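# Nest the third crate onto the two-crate stack

## Task

Set the remaining crate onto the existing stack so that all three crates end up nested together, and they must stay that way with the robot let go.

## Robot and tools

Robot: two 7-joint arms, left_arm and right_arm, each with a parallel two-finger gripper. Nominal base of left_arm is at (+0.051, +0.304, 0) m with quat_wxyz (+1.000, 0, 0, -0.002). right_arm sits at (0, -0.403, 0) m with quat_wxyz (+1.000, 0, 0, +0.010). A two-camera stand stands behind the arms. Cameras: cam_low (fixed), cam_left_wrist and cam_right_wrist, each 896x504.

Frames: the scene frame has its origin at table-top height, halfway between the nominal bases, +z up, +x out over the table, and left_arm on the +y side (arm names do not match image sides). Hand positions, hand orientations, velocities, targets and wrist-camera poses are given in each arm's own base frame; fixed cameras and the table use the scene frame. Printed hand poses may be off by up to a few cm, worse at long reach. On the gripper, the fingers point along +z and close along y; end_effector_position is the point between the pads when closed, roughly 2 cm behind the tips, and closing pushes the tips about 10 mm further along +z.

Joint order in every row and listing: waist, shoulder, upper arm roll, elbow, forearm roll, wrist pitch, wrist roll. Stated ranges (rad): waist -6.283..6.283, shoulder -2.059..2.094, upper arm roll -6.283..6.283, elbow -0.192..3.927, forearm roll -6.283..6.283, wrist pitch -1.693..3.142, wrist roll -6.283..6.283; true ends may differ by 0.010.

A row is always 16 numbers in [-1, 1], one list covering both arms: left_arm's 7 joint values then its opening, then right_arm's 7 joints then its opening. Joint values are offsets, not poses: scaled so 1.0 = 2.262 rad, measured from the Joint targets shown at the start of that action (not from the previous row). Sending 0 re-commands the current target. Opening is absolute: +1 fully open, -1 closed; 0 is a real command, so to leave a gripper alone resend its current value (see Tool commands).

execute_actions: actions = list of actions; each action = up to 15 rows, each row one 1/30 s step; if fewer than 15 rows, the last one holds. Offsets apply anew each action, so repeating one keeps moving. An action is rejected for both arms if it would push a joint more than 0.010 rad past its range end; a malformed first action, or one failing that check, rejects the whole call. cameras: list of names, [] for none, null/omitted/["all"] for all; an unknown name voids the call. Empty actions just reports state.

move: target = one 16-number row or a list of up to 15 rows, all offsets from the same current Joint targets. Joints move in sync, so grippers follow curves; no obstacle avoidance. speed: rad/s for the joint with farthest to travel, 0.01 to 3.14, default 0.5, one value or one per target. blend: rad of corner rounding per target (default 0). opening_speed: rate of opening change per second on the -1..1 scale, at least 0.2. blocking=false returns after about 0.5 s while motion continues. Paths take 0.5 s minimum; beyond 10 s they stop short. The result adds a move: line (done, off_target, moving, held, fault) and limits=held if steps were withheld. done does not mean nothing was touched.

wait: seconds 0 to 10, arms hold last command; a running move keeps going. stop: brakes a running move (needs distance). zoom_image: camera plus region [x0, y0, x1, y1] in pixels from the top-left, at most 504 by 504, only on the newest images. clear_fault: arm name; clears only a reported torque fault. finished_scene: scene number 1 to 3; after ending scene 1, make no further call in that reply.

Drive limits: joint targets move at most 3.14 rad/s, stay within 0.692 rad of measured angles, and are scaled back if they would place the gripper over 70 mm from where it is. Big offsets may need several actions. If an arm is pushed or dragged, command targets back past its measured positions.

Results: Joint positions and Joint velocities list each arm's seven joints (rad, rad/s) then the pad gap (m; 0.084 = fully open). within noise means the arm is still. grip_measured is the measured opening on the command scale; to hold something, command clearly below it (lower squeezes harder, about 24 N per pad max). Joint torques follow the same order, include gravity, are offset and noisy; positive means toward larger angles. Step readings list joint angles at some steps (execute_actions only). Wrist depth: per wrist camera, a 7x7 grid of median distances in mm (195 to 3000), rows separated by /, - for no value. Lines to watch: joint sent to its limit, joint command not followed (clearance check between arms altered targets), MOTOR HOT, OVER-TEMPERATURE FAULT, torque faults.

Avoid: dropping or releasing moving parts, anything leaving the table, slamming or fast hard contact, pressing arms together or a gripper closing on the other arm's fingers, and joint loads reaching limits (N m: waist 44.1, shoulder 44.3, upper arm roll 28.2, elbow 28.2, forearm roll 28.2, wrist pitch 15.2, wrist roll 15.8; carried weight counts). A motor pinned at its torque limit for 1 s also faults. Long holding, stretched poses or pushing at unreachable poses heat motors; 80 °C brakes the arm for 30 to 60 s. Loose objects may get brief nudges. The scene keeps running while you write.

Each tool is called after "Request:" as name(argument=value, ...) on one line, values as JSON.

## Session

Request:
execute_actions(actions=[])

Scene clock: 0.00 s.
left_arm: end_effector_position=(+0.2745, -0.4555, +0.1500) grip_measured=+1.00 end_effector_quat_wxyz=(-0.291, -0.575, +0.662, -0.383) | right_arm: end_effector_position=(+0.6346, -0.1583, +0.3601) grip_measured=+1.00 end_effector_quat_wxyz=(-0.481, +0.600, +0.369, +0.522)
Joint positions: left_arm=[-1.487 0.099 0.579 0.744 -2.011 0.589 2.593 0.084] | right_arm=[-0.618 0.991 -0.093 2.32 1.554 1.973 -1.634 0.084]
Joint velocities: within noise
Joint torques (N m): no reading
Motor temperatures (°C): left_arm=[29 28 28 33 37 30 35] | right_arm=[27 35 31 33 29 34 34]
Wrist depth (mm): cam_left_wrist=[2117 2737 2753 1805 1850 1866 2632 / 2062 2842 2851 1933 1976 1974 2224 / 1975 2559 2457 2033 566 529 500 / 1757 579 548 514 483 457 432 / 518 493 465 440 417 397 378 / 447 424 404 384 367 352 336 / 391 375 358 342 327 317 305] | cam_right_wrist=[2240 2327 2409 2487 1880 1212 1049 / 2227 2303 2412 2523 1948 1420 1108 / 2201 2289 2406 2513 2059 1473 1147 / 2169 2284 2394 2517 2185 1512 1180 / 2185 2265 2349 2473 2285 1577 1211 / 2192 2271 2337 2452 2424 1643 1234 / 644 2264 2351 2460 2534 1690 1273]
Joint targets: left_arm=[-1.487 0.099 0.579 0.744 -2.011 0.589 2.593] | right_arm=[-0.618 0.991 -0.093 2.320 1.554 1.973 -1.634]
Tool commands: left_gripper/opening=+1.0 right_gripper/opening=+1.0

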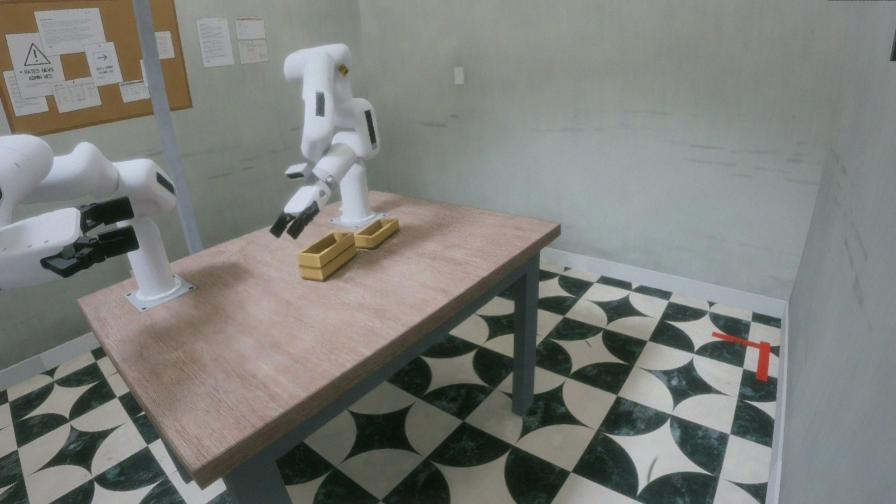

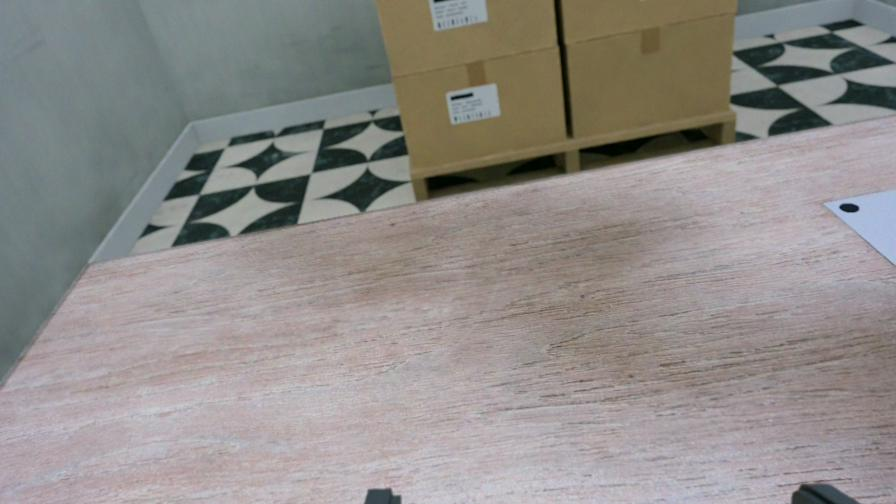

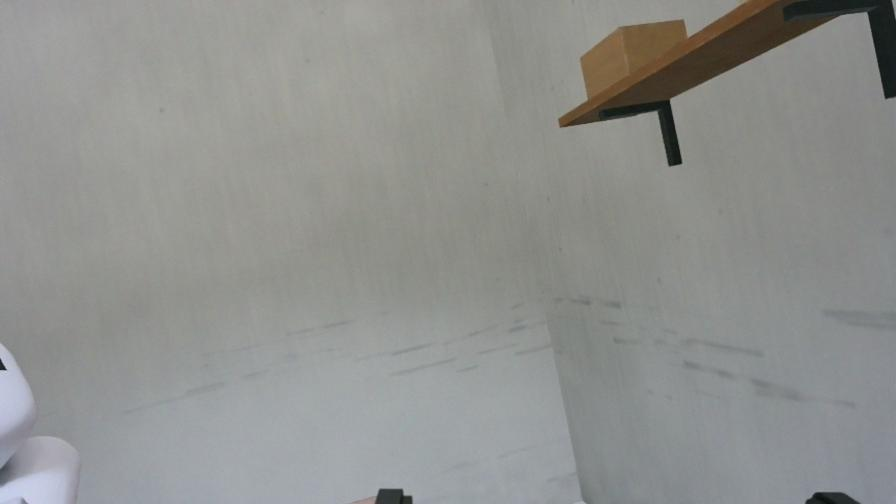

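Request:
zoom_image(camera="cam_low", region=[250, 170, 450, 300])

Request:
zoom_image(camera="cam_low", region=[0, 50, 504, 500])

Scaled by 2.520 from the camera's 896x504 image, which has a finer 1280x720 frame.

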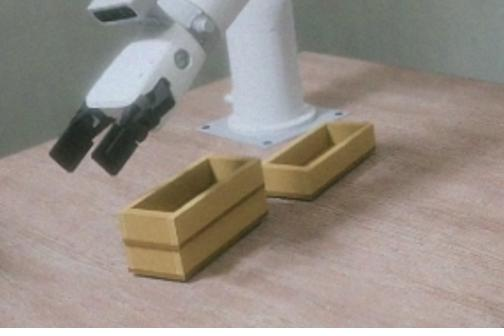

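Scaled by 1.000.

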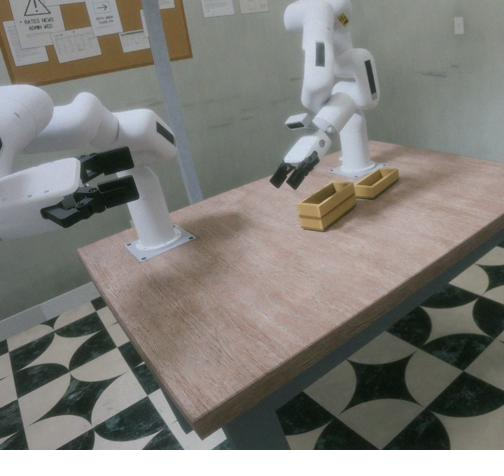

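Request:
move(target=[[0,-0.3028,0,0,0,0,0,1,0,0,0,0,0,0,0,1],[0.6574,-0.3028,-0.256,0.1083,0.889,0.4357,-1.0,1,0,0,0,0,0,0,0,1]], speed=0.6)

Scene clock: 11.97 s.
left_arm: end_effector_position=(+0.2999, +0.0000, +0.3676) grip_measured=+1.00 end_effector_quat_wxyz=(+0.000, +0.986, -0.165, +0.000) | right_arm: end_effector_position=(+0.6346, -0.1583, +0.3601) grip_measured=+1.00 end_effector_quat_wxyz=(-0.481, +0.600, +0.369, +0.522)
Joint positions: left_arm=[0 -0.586 0 0.989 -0.001 1.575 0.331 0.084] | right_arm=[-0.618 0.991 -0.093 2.32 1.554 1.973 -1.634 0.084]
Joint velocities: within noise
Joint torques (N m): left_arm=[8.82 -11.97 -1.5 23.77 1.01 -0.29 -1.61] | right_arm=[0.38 -29.6 0.65 20.24 2.75 0.42 -0.01]
Motor temperatures (°C): left_arm=[29 28 28 36 37 30 35] | right_arm=[27 37 31 35 29 34 34]
Wrist depth (mm): cam_left_wrist=[491 493 494 495 495 497 497 / 492 494 495 494 495 496 498 / 492 494 494 495 496 497 498 / 493 494 495 496 496 498 489 / 493 494 495 495 498 487 498 / 1234 495 495 498 497 487 499 / 1232 495 495 497 497 499 500] | cam_right_wrist=[2223 2323 2400 2502 1882 1217 1057 / 2229 2327 2432 2530 1953 1416 1119 / 865 2302 2373 2503 2087 1478 1153 / 858 2296 2370 2460 2168 1509 1171 / 843 2261 2388 2465 2301 1588 1209 / 2171 2291 2356 2485 2396 1623 1229 / 2133 2259 2332 2478 2515 1718 1268]
Joint targets: left_arm=[0.000 -0.586 0.000 0.989 -0.001 1.575 0.331] | right_arm=[-0.618 0.991 -0.093 2.320 1.554 1.973 -1.634]
move: done

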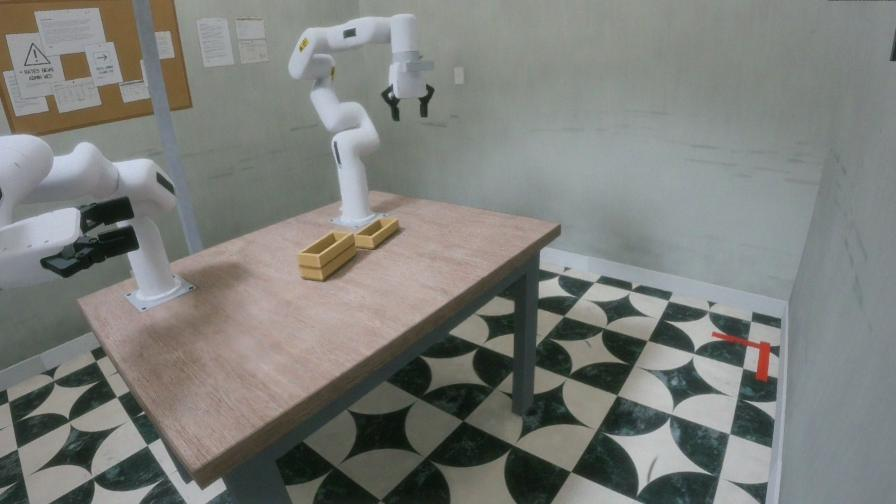

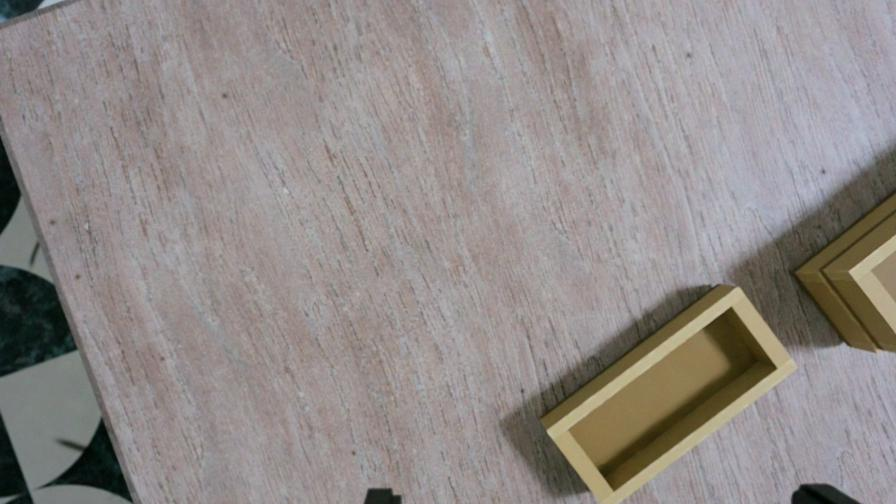

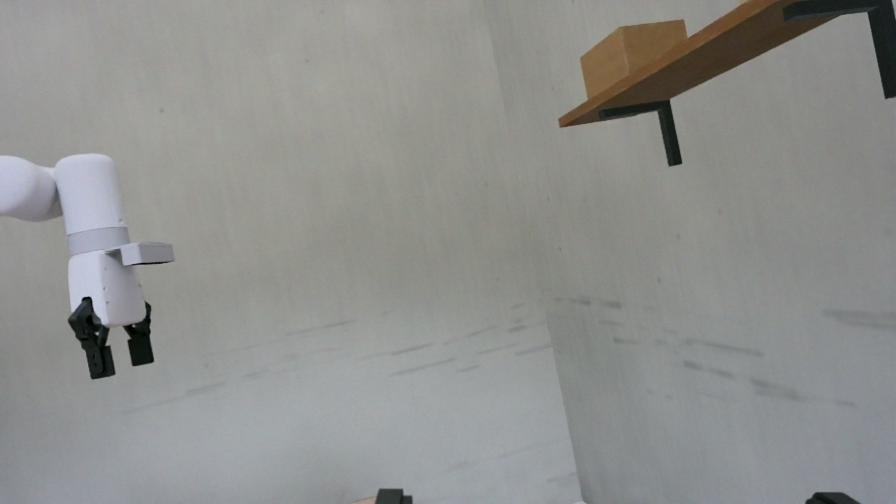

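Request:
move(target=[-0.1883,-0.0936,0,-0.1405,0,-0.047,0.2427,1,0,0,0,0,0,0,0,1], cameras=["cam_left_wrist"])

Scene clock: 19.33 s.
left_arm: end_effector_position=(+0.2292, -0.1039, +0.3000) grip_measured=+1.00 end_effector_quat_wxyz=(+0.000, +0.795, -0.607, +0.000) | right_arm: end_effector_position=(+0.6346, -0.1583, +0.3601) grip_measured=+1.00 end_effector_quat_wxyz=(-0.481, +0.600, +0.369, +0.522)
Joint positions: left_arm=[-0.425 -0.798 0 0.671 -0.001 1.469 0.88 0.084] | right_arm=[-0.618 0.991 -0.093 2.32 1.554 1.973 -1.634 0.084]
Joint velocities: within noise
Joint torques (N m): left_arm=[-9.89 -11.04 0.22 17.25 0.71 -5.03 1.79] | right_arm=[0.4 -29.67 0.69 20.38 2.76 0.49 0.04]
Motor temperatures (°C): left_arm=[29 28 28 36 37 30 35] | right_arm=[27 38 31 36 29 34 34]
Wrist depth (mm): cam_left_wrist=[426 427 427 427 383 430 430 / 426 427 428 429 383 430 430 / 426 426 427 428 428 430 432 / 426 427 428 428 429 430 431 / 426 427 428 428 418 430 431 / 426 427 429 429 418 430 430 / 427 428 428 430 430 430 430] | cam_right_wrist=[2231 2312 2406 2498 1899 1210 1055 / 2230 2323 2448 2497 1969 1417 1114 / 2189 2302 2428 2520 2074 1473 1147 / 2193 2260 2372 2482 2160 1518 1174 / 2170 2289 2372 2469 2295 1579 1209 / 2107 2292 2364 2441 2410 1651 1244 / 2152 2226 2334 2437 2532 1731 1268]
Joint targets: left_arm=[-0.426 -0.798 0.000 0.671 -0.001 1.469 0.880] | right_arm=[-0.618 0.991 -0.093 2.320 1.554 1.973 -1.634]
move: done
Images, in order (width x height): cam_left_wrist 896x504.

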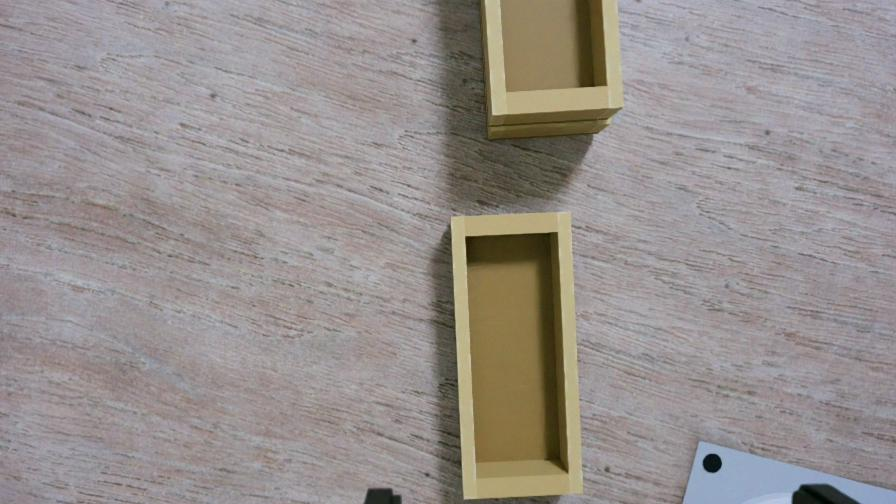

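Request:
move(target=[-0.1733,0.1837,0,0.1846,0,0.0009,-0.1919,1,0,0,0,0,0,0,0,1], cameras=["cam_left_wrist"])

Scene clock: 25.63 s.
left_arm: end_effector_position=(+0.2490, -0.2655, +0.3499) grip_measured=+1.00 end_effector_quat_wxyz=(+0.000, +0.807, -0.590, +0.000) | right_arm: end_effector_position=(+0.6346, -0.1583, +0.3601) grip_measured=+1.00 end_effector_quat_wxyz=(-0.481, +0.600, +0.369, +0.522)
Joint positions: left_arm=[-0.817 -0.382 0 1.088 -0.001 1.471 0.446 0.084] | right_arm=[-0.618 0.991 -0.093 2.32 1.554 1.973 -1.634 0.084]
Joint velocities: within noise
Joint torques (N m): left_arm=[-9.93 -6.77 0.77 24.39 0.37 -0.45 -1.48] | right_arm=[0.51 -29.63 0.7 20.5 2.8 0.4 0.04]
Motor temperatures (°C): left_arm=[29 28 28 37 37 31 35] | right_arm=[27 38 31 37 29 34 34]
Wrist depth (mm): cam_left_wrist=[474 476 476 477 479 479 479 / 475 474 477 477 478 480 481 / 475 476 478 432 478 479 480 / 475 478 477 433 478 479 481 / 476 476 477 478 479 480 481 / 476 477 478 479 480 480 481 / 476 477 479 469 480 481 481] | cam_right_wrist=[2230 2320 2420 2477 1895 1210 1054 / 2193 2295 2428 2561 1946 1407 1117 / 2201 2313 2416 2538 2099 1475 1149 / 2197 2272 2388 2476 2200 1518 1171 / 2168 2219 2364 2503 2340 1597 1216 / 2194 2261 2372 2488 2430 1641 1234 / 2151 2249 2312 2463 2533 1707 1260]
Joint targets: left_arm=[-0.818 -0.382 0.000 1.089 -0.001 1.471 0.446] | right_arm=[-0.618 0.991 -0.093 2.320 1.554 1.973 -1.634]
move: done
Images, in order (width x height): cam_left_wrist 896x504.

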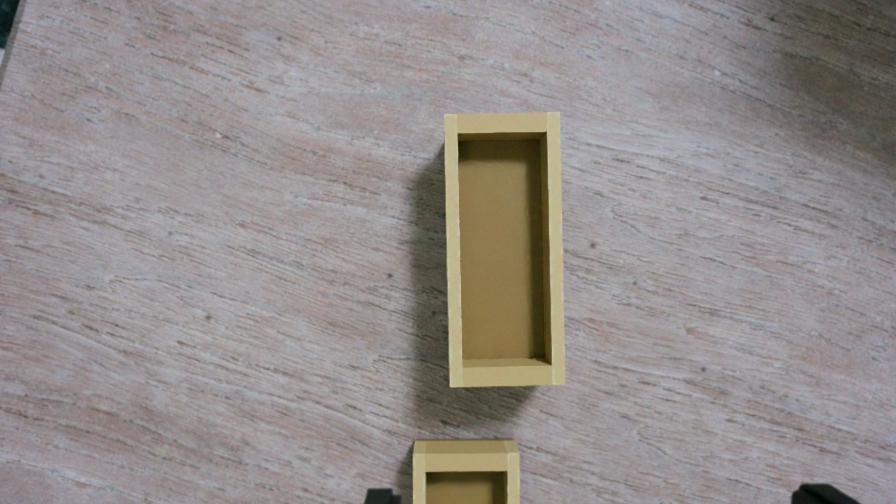

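Request:
move(target=[0.1729,-0.1677,0,-0.3681,0,-0.2001,0.1729,1,0,0,0,0,0,0,0,1], cameras=["cam_left_wrist","cam_low"])

Scene clock: 30.90 s.
left_arm: end_effector_position=(+0.2220, -0.1010, +0.1498) grip_measured=+1.00 end_effector_quat_wxyz=(+0.000, +0.807, -0.590, +0.000) | right_arm: end_effector_position=(+0.6346, -0.1583, +0.3601) grip_measured=+1.00 end_effector_quat_wxyz=(-0.481, +0.600, +0.369, +0.522)
Joint positions: left_arm=[-0.427 -0.761 0 0.256 -0.001 1.018 0.837 0.084] | right_arm=[-0.618 0.991 -0.093 2.32 1.554 1.973 -1.634 0.084]
Joint velocities: within noise
Joint torques (N m): left_arm=[8.62 -11.43 1.84 16.68 0.07 -5.21 1.79] | right_arm=[0.3 -29.78 0.61 20.51 2.91 0.44 0.04]
Motor temperatures (°C): left_arm=[29 28 28 37 37 31 35] | right_arm=[27 39 31 37 29 34 34]
Wrist depth (mm): cam_left_wrist=[277 277 278 279 246 280 280 / 277 277 278 279 279 280 280 / 277 278 278 279 240 280 281 / 278 278 279 268 268 280 280 / 278 278 279 268 268 280 281 / 278 278 279 268 269 280 281 / 278 278 279 268 269 280 281] | cam_right_wrist=[2222 2330 2446 2523 1894 1224 1063 / 2211 2309 2402 2506 1970 1422 1121 / 2201 2302 2410 2531 2082 1484 1146 / 2200 2292 2379 2496 2189 1528 1175 / 2187 2279 2367 2475 2312 1596 1209 / 784 2250 2356 2477 2424 1633 1240 / 751 2245 2358 2459 2562 1709 1264]
Joint targets: left_arm=[-0.427 -0.762 0.000 0.256 -0.001 1.018 0.837] | right_arm=[-0.618 0.991 -0.093 2.320 1.554 1.973 -1.634]
move: done
Images, in order (width x height): cam_low 896x504, cam_left_wrist 896x504.

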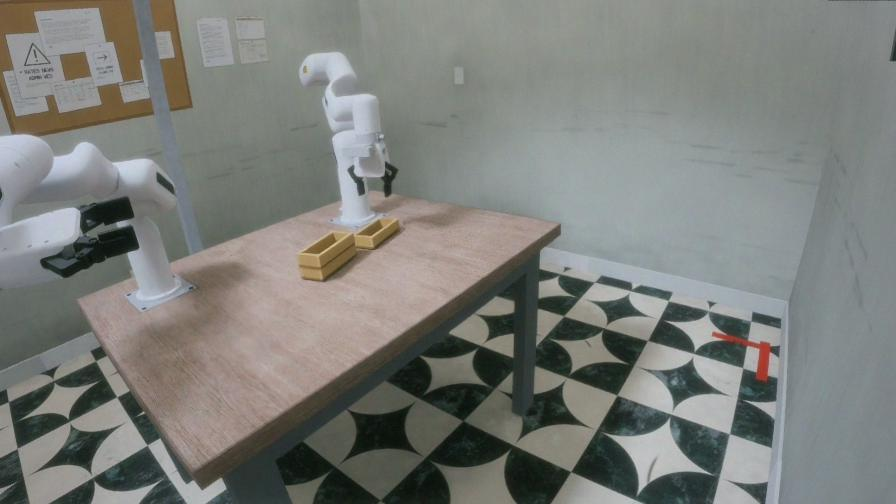

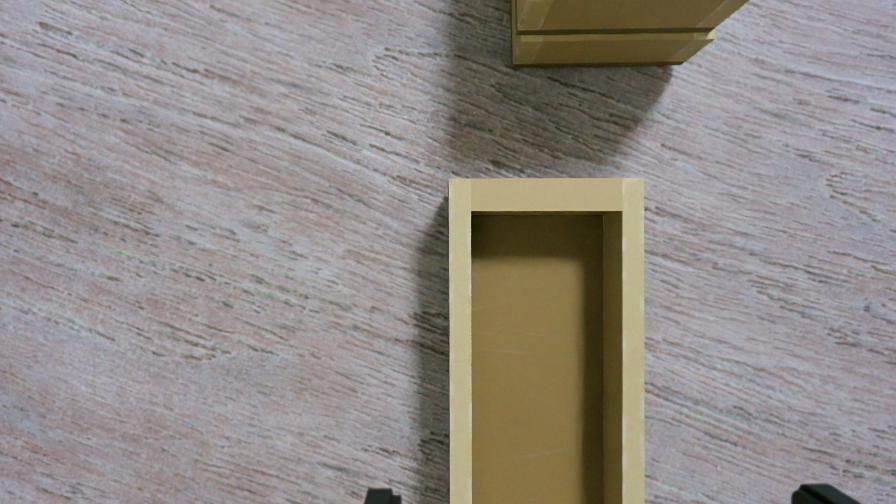

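Request:
move(target=[[-0.0019,0.0842,0,-0.054,0,-0.1382,-0.0018,1,0,0,0,0,0,0,0,1],[-0.0019,0.1437,0,-0.0667,0,-0.2103,-0.0018,1,0,0,0,0,0,0,0,1],[-0.0019,0.1958,0,-0.0712,0,-0.267,-0.0018,1,0,0,0,0,0,0,0,1]], speed=0.25, blend=0.03)

Request:
move(target=[0,0,0,0,0,0,0,-0.4,0,0,0,0,0,0,0,1], opening_speed=0.4, cameras=["cam_left_wrist"])

Scene clock: 37.00 s.
left_arm: end_effector_position=(+0.2204, -0.1013, +0.0277) grip_measured=+1.00 end_effector_quat_wxyz=(+0.000, +0.807, -0.590, +0.000) | right_arm: end_effector_position=(+0.6346, -0.1583, +0.3601) grip_measured=+1.00 end_effector_quat_wxyz=(-0.481, +0.600, +0.369, +0.522)
Joint positions: left_arm=[-0.431 -0.319 0 0.095 -0.001 0.414 0.833 0.084] | right_arm=[-0.618 0.991 -0.093 2.32 1.554 1.973 -1.634 0.084]
Joint velocities: within noise
Joint torques (N m): left_arm=[-9.76 -1.94 1.69 10.67 -0.26 -5.1 -1.57] | right_arm=[0.46 -29.59 0.65 20.54 2.94 0.46 0]
Motor temperatures (°C): left_arm=[29 28 28 37 37 31 35] | right_arm=[27 39 31 37 29 34 34]
Wrist depth (mm): cam_left_wrist=[- - - - - - - / - - - - - - - / - - - - - - - / - - - - - - - / - - - - - - - / - - - - - - - / - - - - - - -] | cam_right_wrist=[2256 2315 2400 2522 1896 1213 1052 / 2220 2306 2415 2523 1954 1415 1120 / 2215 2299 2406 2523 2107 1489 1143 / 2191 2282 2379 2497 2179 1531 1182 / 2195 2264 2360 2496 2293 1570 1212 / 2172 2238 2369 2471 2395 1645 1240 / 763 2235 2332 2472 2539 1702 1263]
Joint targets: left_arm=[-0.431 -0.319 0.000 0.095 -0.001 0.414 0.833] | right_arm=[-0.618 0.991 -0.093 2.320 1.554 1.973 -1.634]
move: done

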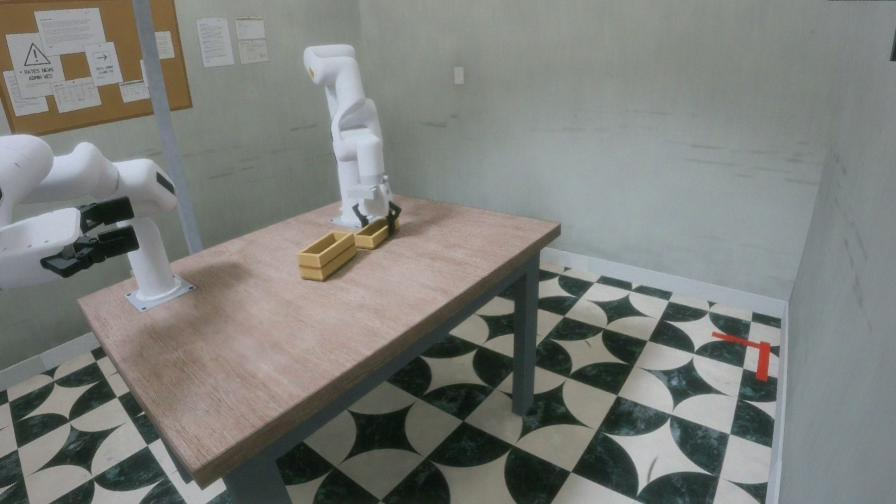

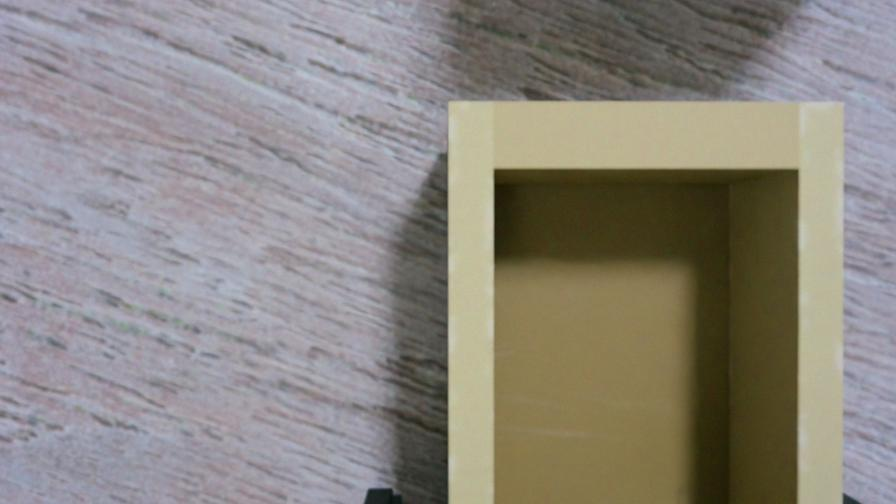

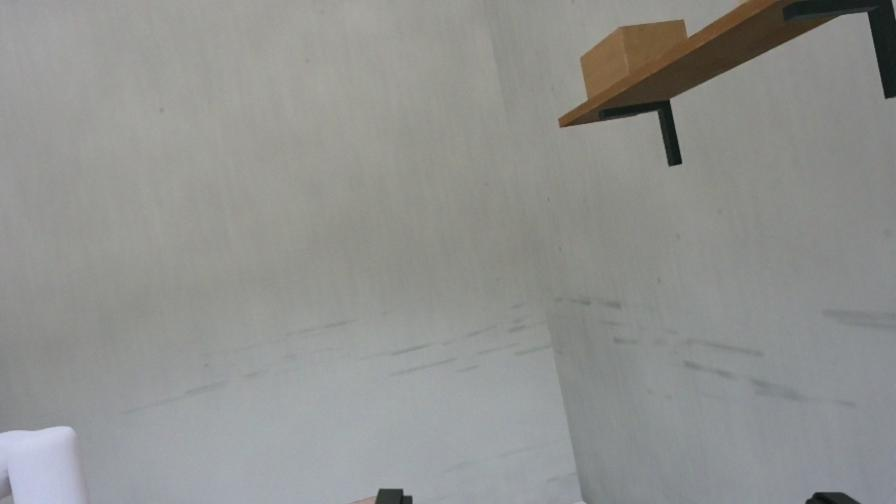

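Scene clock: 40.70 s.
left_arm: end_effector_position=(+0.2204, -0.1013, +0.0277) grip_measured=+0.68 end_effector_quat_wxyz=(+0.000, +0.807, -0.590, +0.000) | right_arm: end_effector_position=(+0.6346, -0.1583, +0.3601) grip_measured=+1.00 end_effector_quat_wxyz=(-0.481, +0.600, +0.369, +0.522)
Joint positions: left_arm=[-0.431 -0.319 0 0.095 -0.001 0.414 0.833 0.072] | right_arm=[-0.618 0.991 -0.093 2.32 1.554 1.973 -1.634 0.084]
Joint velocities: within noise
Joint torques (N m): left_arm=[-9.21 -2.95 1.6 12.6 -0.32 -1.9 -1.38] | right_arm=[0.37 -29.72 0.68 20.62 3.04 0.43 0]
Motor temperatures (°C): left_arm=[29 28 28 36 37 31 35] | right_arm=[27 39 31 37 29 34 34]
Wrist depth (mm): cam_left_wrist=[- - - - - - - / - - - - - - - / - - - - - - - / - - - - - - - / - - - - - - - / - - - - - - - / - - - - - - -] | cam_right_wrist=[2218 2318 2409 2507 1893 1218 1053 / 2188 2320 2402 2507 1952 1407 1117 / 2224 2314 2394 2539 2097 1476 1143 / 2196 2283 2407 2515 2187 1538 1171 / 2190 2296 2360 2460 2320 1597 1216 / 2166 2265 2357 2479 2413 1635 1241 / 763 2245 2349 2480 2505 1710 1259]
Joint targets: left_arm=[-0.431 -0.319 0.000 0.095 -0.001 0.414 0.833] | right_arm=[-0.618 0.991 -0.093 2.320 1.554 1.973 -1.634]
move: done
Images, in order (width x height): cam_left_wrist 896x504.

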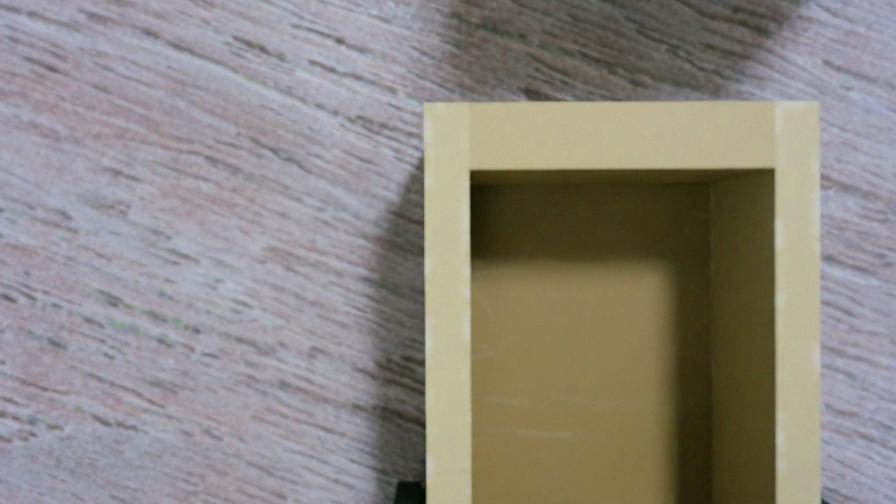

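Request:
move(target=[0,0,0,0,0,0,0,1,0,0,0,0,0,0,0,1], opening_speed=0.5, cameras=["cam_left_wrist"])

Request:
move(target=[[0,-0.0521,0,0.0045,0,0.0566,0,1,0,0,0,0,0,0,0,1],[0,-0.1116,0,0.0172,0,0.1287,0,1,0,0,0,0,0,0,0,1],[0,-0.1958,0,0.0712,0,0.267,0,1,0,0,0,0,0,0,0,1]], speed=0.4, blend=0.03, cameras=["cam_left_wrist"])

Request:
move(target=[-0.1990,0.2806,0,0.2623,0,-0.0183,-0.2049,1,0,0,0,0,0,0,0,1], cameras=["cam_left_wrist"])

Scene clock: 50.30 s.
left_arm: end_effector_position=(+0.2204, -0.1013, +0.0277) grip_measured=+1.00 end_effector_quat_wxyz=(+0.000, +0.807, -0.590, +0.000) | right_arm: end_effector_position=(+0.6346, -0.1583, +0.3601) grip_measured=+1.00 end_effector_quat_wxyz=(-0.481, +0.600, +0.369, +0.522)
Joint positions: left_arm=[-0.431 -0.319 0 0.095 -0.001 0.414 0.833 0.084] | right_arm=[-0.618 0.991 -0.093 2.32 1.554 1.973 -1.634 0.084]
Joint velocities: within noise
Joint torques (N m): left_arm=[-8.31 -5.37 1.77 15.52 -0.14 -1.44 -1.29] | right_arm=[0.31 -29.66 0.67 20.66 3.14 0.47 -0.02]
Motor temperatures (°C): left_arm=[29 28 28 36 37 31 35] | right_arm=[27 39 31 38 29 34 34]
Wrist depth (mm): cam_left_wrist=[- - - - - - - / - - - - - - - / - - - - - - - / - - - - - - - / - - - - - - - / - - - - - - - / - - - - - - -] | cam_right_wrist=[2207 2332 2431 2528 1890 1222 1053 / 2215 2314 2429 2535 1942 1422 1116 / 2214 2279 2390 2488 2081 1481 1150 / 2181 2261 2379 2510 2144 1515 1174 / 2169 2273 2387 2519 2302 1586 1197 / 2144 2265 2342 2514 2404 1633 1236 / 766 2267 2349 2436 2534 1693 1269]
Joint targets: left_arm=[-0.431 -0.319 0.000 0.095 -0.001 0.414 0.833] | right_arm=[-0.618 0.991 -0.093 2.320 1.554 1.973 -1.634]
move: done
Images, in order (width x height): cam_left_wrist 896x504.

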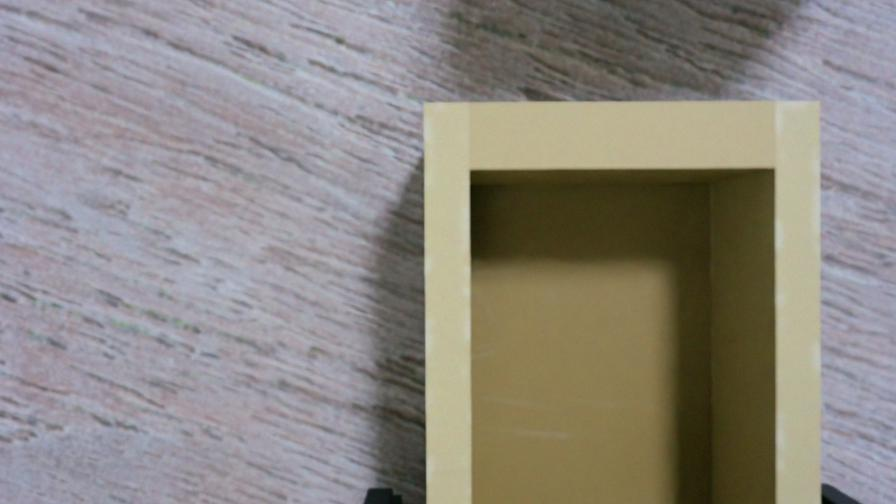

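Scene clock: 52.43 s.
left_arm: end_effector_position=(+0.2215, -0.1019, +0.1497) grip_measured=+1.00 end_effector_quat_wxyz=(+0.000, +0.807, -0.590, +0.000) | right_arm: end_effector_position=(+0.6346, -0.1583, +0.3601) grip_measured=+1.00 end_effector_quat_wxyz=(-0.481, +0.600, +0.369, +0.522)
Joint positions: left_arm=[-0.431 -0.761 0 0.256 -0.001 1.018 0.833 0.084] | right_arm=[-0.618 0.991 -0.093 2.32 1.554 1.973 -1.634 0.084]
Joint velocities: within noise
Joint torques (N m): left_arm=[-8.18 -11.43 1.81 23.75 -0.22 -0.31 -1.24] | right_arm=[0.17 -29.8 0.73 20.74 3.12 0.4 -0.02]
Motor temperatures (°C): left_arm=[29 28 28 36 37 31 35] | right_arm=[27 39 31 38 29 34 34]
Wrist depth (mm): cam_left_wrist=[277 277 278 278 243 279 280 / 277 277 278 279 279 279 280 / 277 277 278 278 279 280 280 / 278 278 279 268 268 280 280 / 278 278 278 268 268 280 281 / 278 278 279 268 269 280 281 / 278 278 279 268 269 280 281] | cam_right_wrist=[2206 2319 2431 2520 1900 1216 1054 / 2199 2327 2396 2513 1968 1412 1112 / 2198 2299 2422 2525 2090 1472 1150 / 2222 2281 2374 2504 2169 1530 1171 / 2169 2321 2349 2468 2287 1587 1216 / 788 2217 2358 2451 2385 1653 1240 / 752 2238 2324 2467 2517 1706 1260]
Joint targets: left_arm=[-0.431 -0.762 0.000 0.256 -0.001 1.018 0.833] | right_arm=[-0.618 0.991 -0.093 2.320 1.554 1.973 -1.634]
move: done
Images, in order (width x height): cam_left_wrist 896x504.

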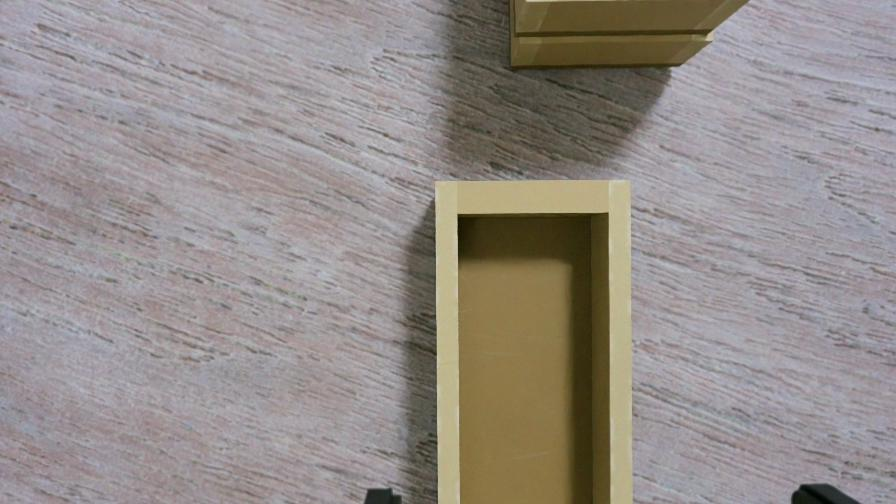

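Scene clock: 54.37 s.
left_arm: end_effector_position=(+0.2661, -0.3223, +0.1851) grip_measured=+1.00 end_effector_quat_wxyz=(+0.000, +0.811, -0.585, +0.000) | right_arm: end_effector_position=(+0.6346, -0.1583, +0.3601) grip_measured=+1.00 end_effector_quat_wxyz=(-0.481, +0.600, +0.369, +0.522)
Joint positions: left_arm=[-0.881 -0.127 0 0.849 -0.001 0.977 0.369 0.084] | right_arm=[-0.618 0.991 -0.093 2.32 1.554 1.973 -1.634 0.084]
Joint velocities: within noise
Joint torques (N m): left_arm=[-9.66 -13.24 1.25 23.65 -0.2 -5.06 -1.62] | right_arm=[0.19 -29.62 0.77 20.83 3.15 0.46 0.02]
Motor temperatures (°C): left_arm=[29 28 28 37 37 31 35] | right_arm=[27 39 31 38 29 34 34]
Wrist depth (mm): cam_left_wrist=[311 312 312 313 314 315 315 / 312 312 313 313 313 314 315 / 312 313 313 314 239 315 315 / 312 313 314 268 268 315 315 / 313 313 313 269 268 315 316 / 313 313 314 269 269 316 316 / 313 313 314 269 269 316 316] | cam_right_wrist=[2224 2317 2462 2523 1890 1212 1055 / 2217 2288 2388 2522 1967 1412 1123 / 2202 2287 2379 2511 2077 1486 1147 / 2189 2289 2365 2481 2191 1531 1175 / 2188 2290 2371 2523 2325 1585 1214 / 2174 2224 2361 2466 2393 1642 1238 / 591 2245 2369 2458 2510 1714 1265]
Joint targets: left_arm=[-0.881 -0.127 0.000 0.849 -0.001 0.977 0.369] | right_arm=[-0.618 0.991 -0.093 2.320 1.554 1.973 -1.634]
move: done
Images, in order (width x height): cam_left_wrist 896x504.

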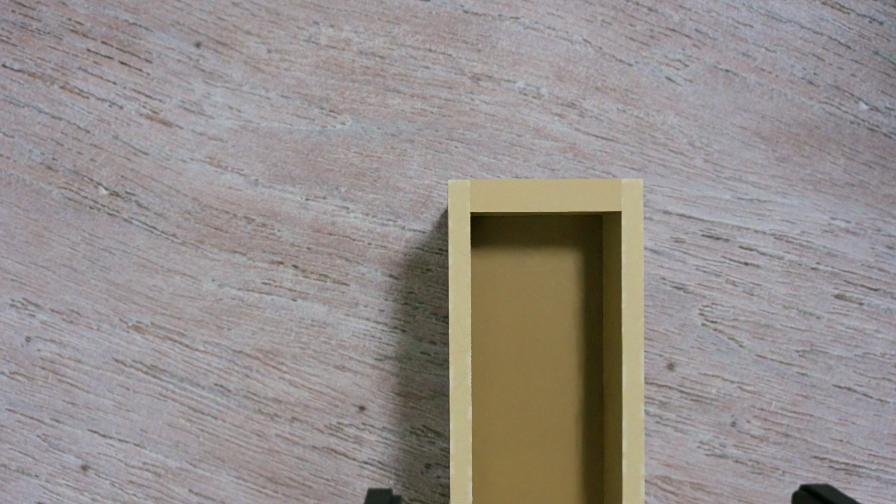

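Request:
move(target=[[0.1990,-0.2806,0,-0.2623,0,0.0183,0.2049,1,0,0,0,0,0,0,0,1],[0.1990,-0.1964,0,-0.3163,0,-0.1199,0.2049,1,0,0,0,0,0,0,0,1],[0.1990,-0.1369,0,-0.3290,0,-0.1920,0.2049,1,0,0,0,0,0,0,0,1],[0.1990,-0.0848,0,-0.3335,0,-0.2487,0.2049,1,0,0,0,0,0,0,0,1]], speed=[0.5,0.3,0.25,0.25], blend=0.03, cameras=["cam_left_wrist"])

Request:
move(target=[0,0,0,0,0,0,0,-0.4,0,0,0,0,0,0,0,1], opening_speed=0.4, cameras=["cam_left_wrist"])

Scene clock: 61.80 s.
left_arm: end_effector_position=(+0.2204, -0.1013, +0.0277) grip_measured=+1.00 end_effector_quat_wxyz=(+0.000, +0.807, -0.590, +0.000) | right_arm: end_effector_position=(+0.6346, -0.1583, +0.3601) grip_measured=+1.00 end_effector_quat_wxyz=(-0.481, +0.600, +0.369, +0.522)
Joint positions: left_arm=[-0.431 -0.319 0 0.095 -0.001 0.414 0.833 0.084] | right_arm=[-0.618 0.991 -0.093 2.32 1.554 1.973 -1.634 0.084]
Joint velocities: within noise
Joint torques (N m): left_arm=[8.72 -1.86 0.86 10.84 -0.19 -5.21 1.77] | right_arm=[0.29 -29.95 0.79 20.83 3.31 0.42 -0.01]
Motor temperatures (°C): left_arm=[29 28 28 37 37 31 35] | right_arm=[27 40 31 38 29 34 34]
Wrist depth (mm): cam_left_wrist=[- - - - - - - / - - - - - - - / - - - - - - - / - - - - - - - / - - - - - - - / - - - - - - - / - - - - - - -] | cam_right_wrist=[2214 2298 2440 2494 1885 1212 1057 / 2186 2314 2420 2500 1962 1410 1118 / 2190 2305 2420 2534 2098 1489 1155 / 2185 2305 2374 2472 2191 1525 1174 / 2195 2273 2366 2479 2299 1597 1206 / 2179 2262 2344 2485 2415 1628 1236 / 765 2255 2326 2468 2558 1717 1269]
Joint targets: left_arm=[-0.431 -0.319 0.000 0.095 -0.001 0.414 0.833] | right_arm=[-0.618 0.991 -0.093 2.320 1.554 1.973 -1.634]
move: done
Images, in order (width x height): cam_left_wrist 896x504.

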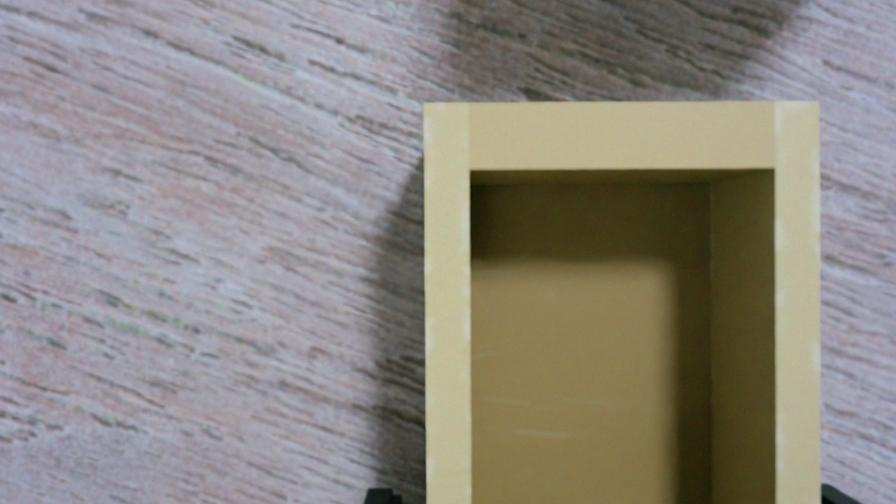

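Scene clock: 65.50 s.
left_arm: end_effector_position=(+0.2204, -0.1013, +0.0277) grip_measured=+0.67 end_effector_quat_wxyz=(+0.000, +0.807, -0.590, +0.000) | right_arm: end_effector_position=(+0.6346, -0.1583, +0.3601) grip_measured=+1.00 end_effector_quat_wxyz=(-0.481, +0.600, +0.369, +0.522)
Joint positions: left_arm=[-0.431 -0.319 0 0.095 -0.001 0.414 0.833 0.072] | right_arm=[-0.618 0.991 -0.093 2.32 1.554 1.973 -1.634 0.084]
Joint velocities: within noise
Joint torques (N m): left_arm=[8.4 -2.68 0.53 11.91 -0.22 -1.87 1.65] | right_arm=[0.13 -30 0.77 20.85 3.34 0.39 0]
Motor temperatures (°C): left_arm=[29 28 28 37 37 31 35] | right_arm=[27 40 31 38 29 34 34]
Wrist depth (mm): cam_left_wrist=[- - - - - - - / - - - - - - - / - - - - - - - / - - - - - - - / - - - - - - - / - - - - - - - / - - - - - - -] | cam_right_wrist=[2232 2329 2436 2493 1906 1219 1053 / 2224 2299 2409 2522 1967 1411 1117 / 2224 2299 2415 2489 2096 1486 1146 / 2195 2295 2375 2541 2193 1536 1174 / 2184 2275 2384 2468 2300 1587 1220 / 2182 2281 2380 2494 2394 1640 1240 / 762 2273 2350 2467 2531 1705 1264]
Joint targets: left_arm=[-0.431 -0.319 0.000 0.095 -0.001 0.414 0.833] | right_arm=[-0.618 0.991 -0.093 2.320 1.554 1.973 -1.634]
move: done
Images, in order (width x height): cam_left_wrist 896x504.

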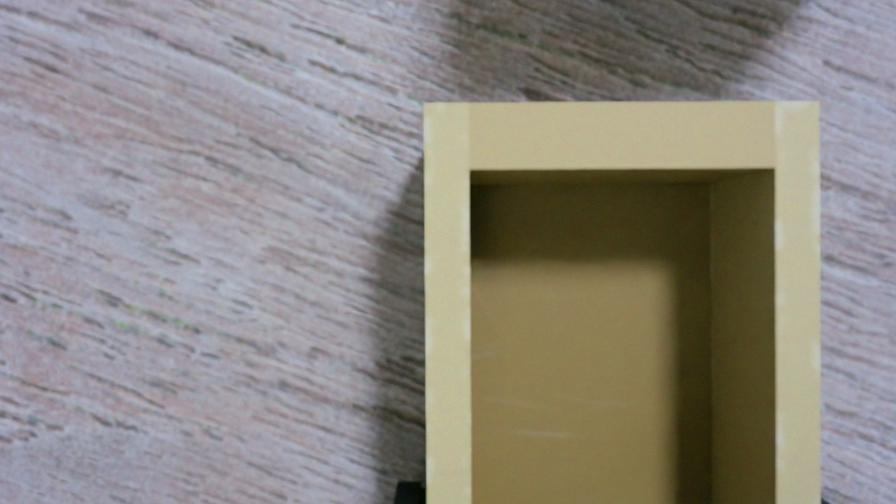

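Request:
move(target=[[0,-0.0521,0,0.0045,0,0.0566,0,-1,0,0,0,0,0,0,0,1],[0,-0.1116,0,0.0172,0,0.1287,0,-1,0,0,0,0,0,0,0,1],[0,-0.1958,0,0.0712,0,0.267,0,-1,0,0,0,0,0,0,0,1],[-0.2040,0.0906,0,0.3183,0,0.2278,-0.2103,-1,0,0,0,0,0,0,0,1]], speed=[0.2,0.3,0.3,0.4], blend=0.03, opening_speed=2, cameras=["cam_left_wrist","cam_low"])

Scene clock: 72.47 s.
left_arm: end_effector_position=(+0.2608, -0.3233, +0.1695) grip_measured=+0.67 end_effector_quat_wxyz=(+0.000, +0.811, -0.585, +0.000) | right_arm: end_effector_position=(+0.6346, -0.1583, +0.3601) grip_measured=+1.00 end_effector_quat_wxyz=(-0.481, +0.600, +0.369, +0.522)
Joint positions: left_arm=[-0.892 -0.114 0 0.815 -0.001 0.929 0.357 0.072] | right_arm=[-0.618 0.991 -0.093 2.32 1.554 1.973 -1.634 0.084]
Joint velocities: within noise
Joint torques (N m): left_arm=[-10.26 -14.07 -0.17 23.72 -0.22 -5.22 -1.52] | right_arm=[0.02 -30.02 0.83 20.92 3.46 0.42 -0.03]
Motor temperatures (°C): left_arm=[29 28 28 37 37 31 35] | right_arm=[27 40 31 38 29 34 34]
Wrist depth (mm): cam_left_wrist=[296 296 297 298 298 298 299 / 296 297 297 297 298 299 299 / 296 297 - - - - 300 / 297 297 - - - - 299 / 297 298 - - - - 300 / 297 298 - - - - 300 / 298 298 - - - - 300] | cam_right_wrist=[2198 2316 2426 2529 1895 1215 1052 / 2218 2318 2433 2523 1961 1426 1111 / 2201 2297 2406 2514 2099 1479 1154 / 2223 2290 2382 2551 2192 1524 1171 / 2155 2264 2374 2461 2313 1578 1209 / 2166 2284 2367 2440 2440 1634 1244 / 2148 2280 2351 2450 2544 1721 1265]
Joint targets: left_arm=[-0.892 -0.114 0.000 0.815 -0.001 0.929 0.357] | right_arm=[-0.618 0.991 -0.093 2.320 1.554 1.973 -1.634]
move: done
Images, in order (width x height): cam_low 896x504, cam_left_wrist 896x504.

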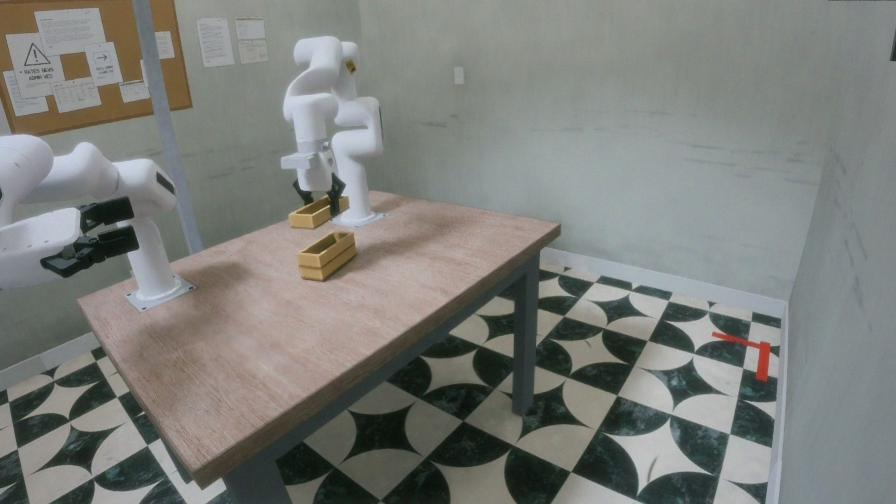

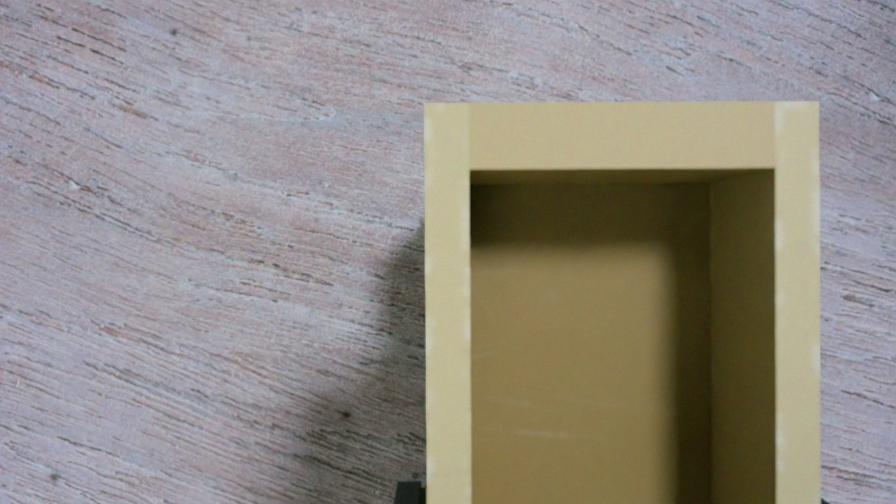

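Request:
move(target=[[0,0.0425,0,-0.032,0,-0.0744,0,-1,0,0,0,0,0,0,0,1],[0,0.0527,0,-0.0368,0,-0.0895,0,-1,0,0,0,0,0,0,0,1]], speed=[0.15,0.04], cameras=["cam_left_wrist","cam_low"])

Request:
zoom_image(camera="cam_low", region=[280, 190, 400, 290])

Scene clock: 75.93 s.
left_arm: end_effector_position=(+0.2607, -0.3233, +0.1036) grip_measured=+0.67 end_effector_quat_wxyz=(+0.000, +0.811, -0.585, +0.000) | right_arm: end_effector_position=(+0.6346, -0.1583, +0.3601) grip_measured=+1.00 end_effector_quat_wxyz=(-0.481, +0.600, +0.369, +0.522)
Joint positions: left_arm=[-0.892 0.005 0 0.732 -0.001 0.727 0.357 0.072] | right_arm=[-0.618 0.991 -0.093 2.32 1.554 1.973 -1.634 0.084]
Joint velocities: within noise
Joint torques (N m): left_arm=[-9.36 -15.88 -0.43 14.98 -0.19 -5.33 -1.5] | right_arm=[0.16 -29.87 0.82 20.95 3.55 0.39 -0.02]
Motor temperatures (°C): left_arm=[29 28 28 37 37 31 35] | right_arm=[27 40 31 38 29 34 34]
Wrist depth (mm): cam_left_wrist=[231 231 231 232 233 233 233 / 231 231 232 232 232 233 233 / 232 232 - - - - 234 / 232 232 - - - - 234 / 232 232 - - - - 234 / 232 232 - - - - 235 / 232 233 - - - - 234] | cam_right_wrist=[2196 2313 2442 2522 1882 1212 1054 / 2200 2302 2403 2508 1973 1409 1117 / 2205 2286 2444 2555 2079 1490 1152 / 2180 2302 2385 2527 2197 1520 1165 / 2191 2272 2387 2509 2305 1580 1208 / 2144 2265 2372 2469 2417 1646 1239 / 2147 2256 2372 2469 2564 1709 1265]
Joint targets: left_arm=[-0.892 0.005 0.000 0.732 -0.001 0.727 0.357] | right_arm=[-0.618 0.991 -0.093 2.320 1.554 1.973 -1.634]
move: done
Images, in order (width x height): cam_low 896x504, cam_left_wrist 896x504.

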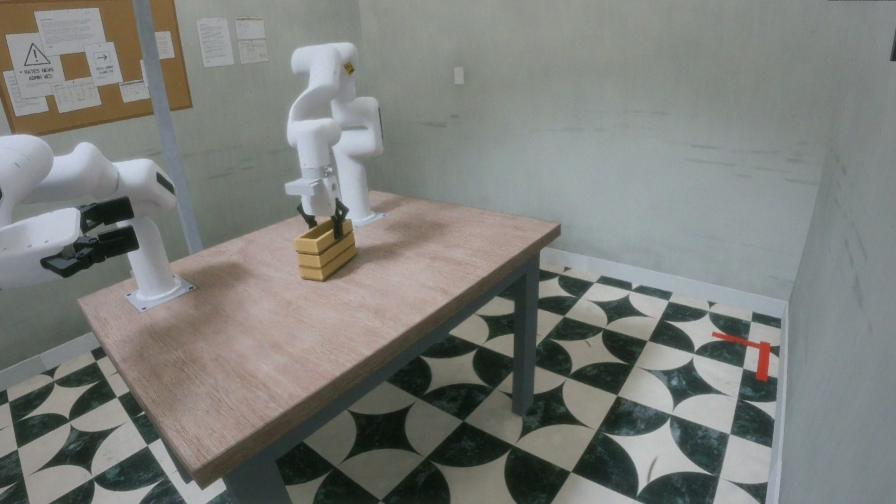

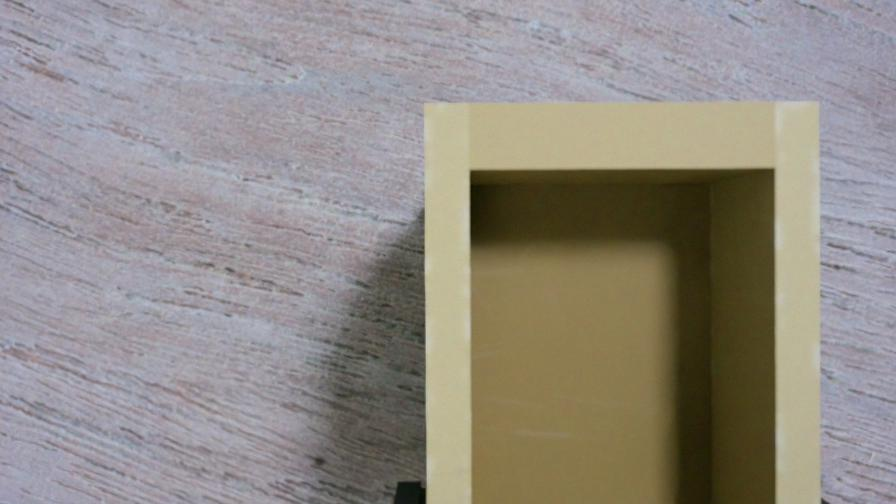

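Scaled by 4.200 from the camera's 896x504 image, which has a finer 1280x720 frame.

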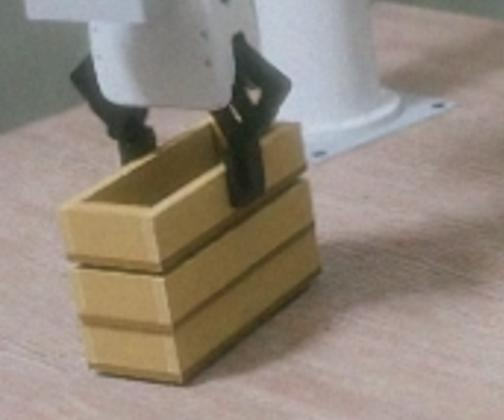

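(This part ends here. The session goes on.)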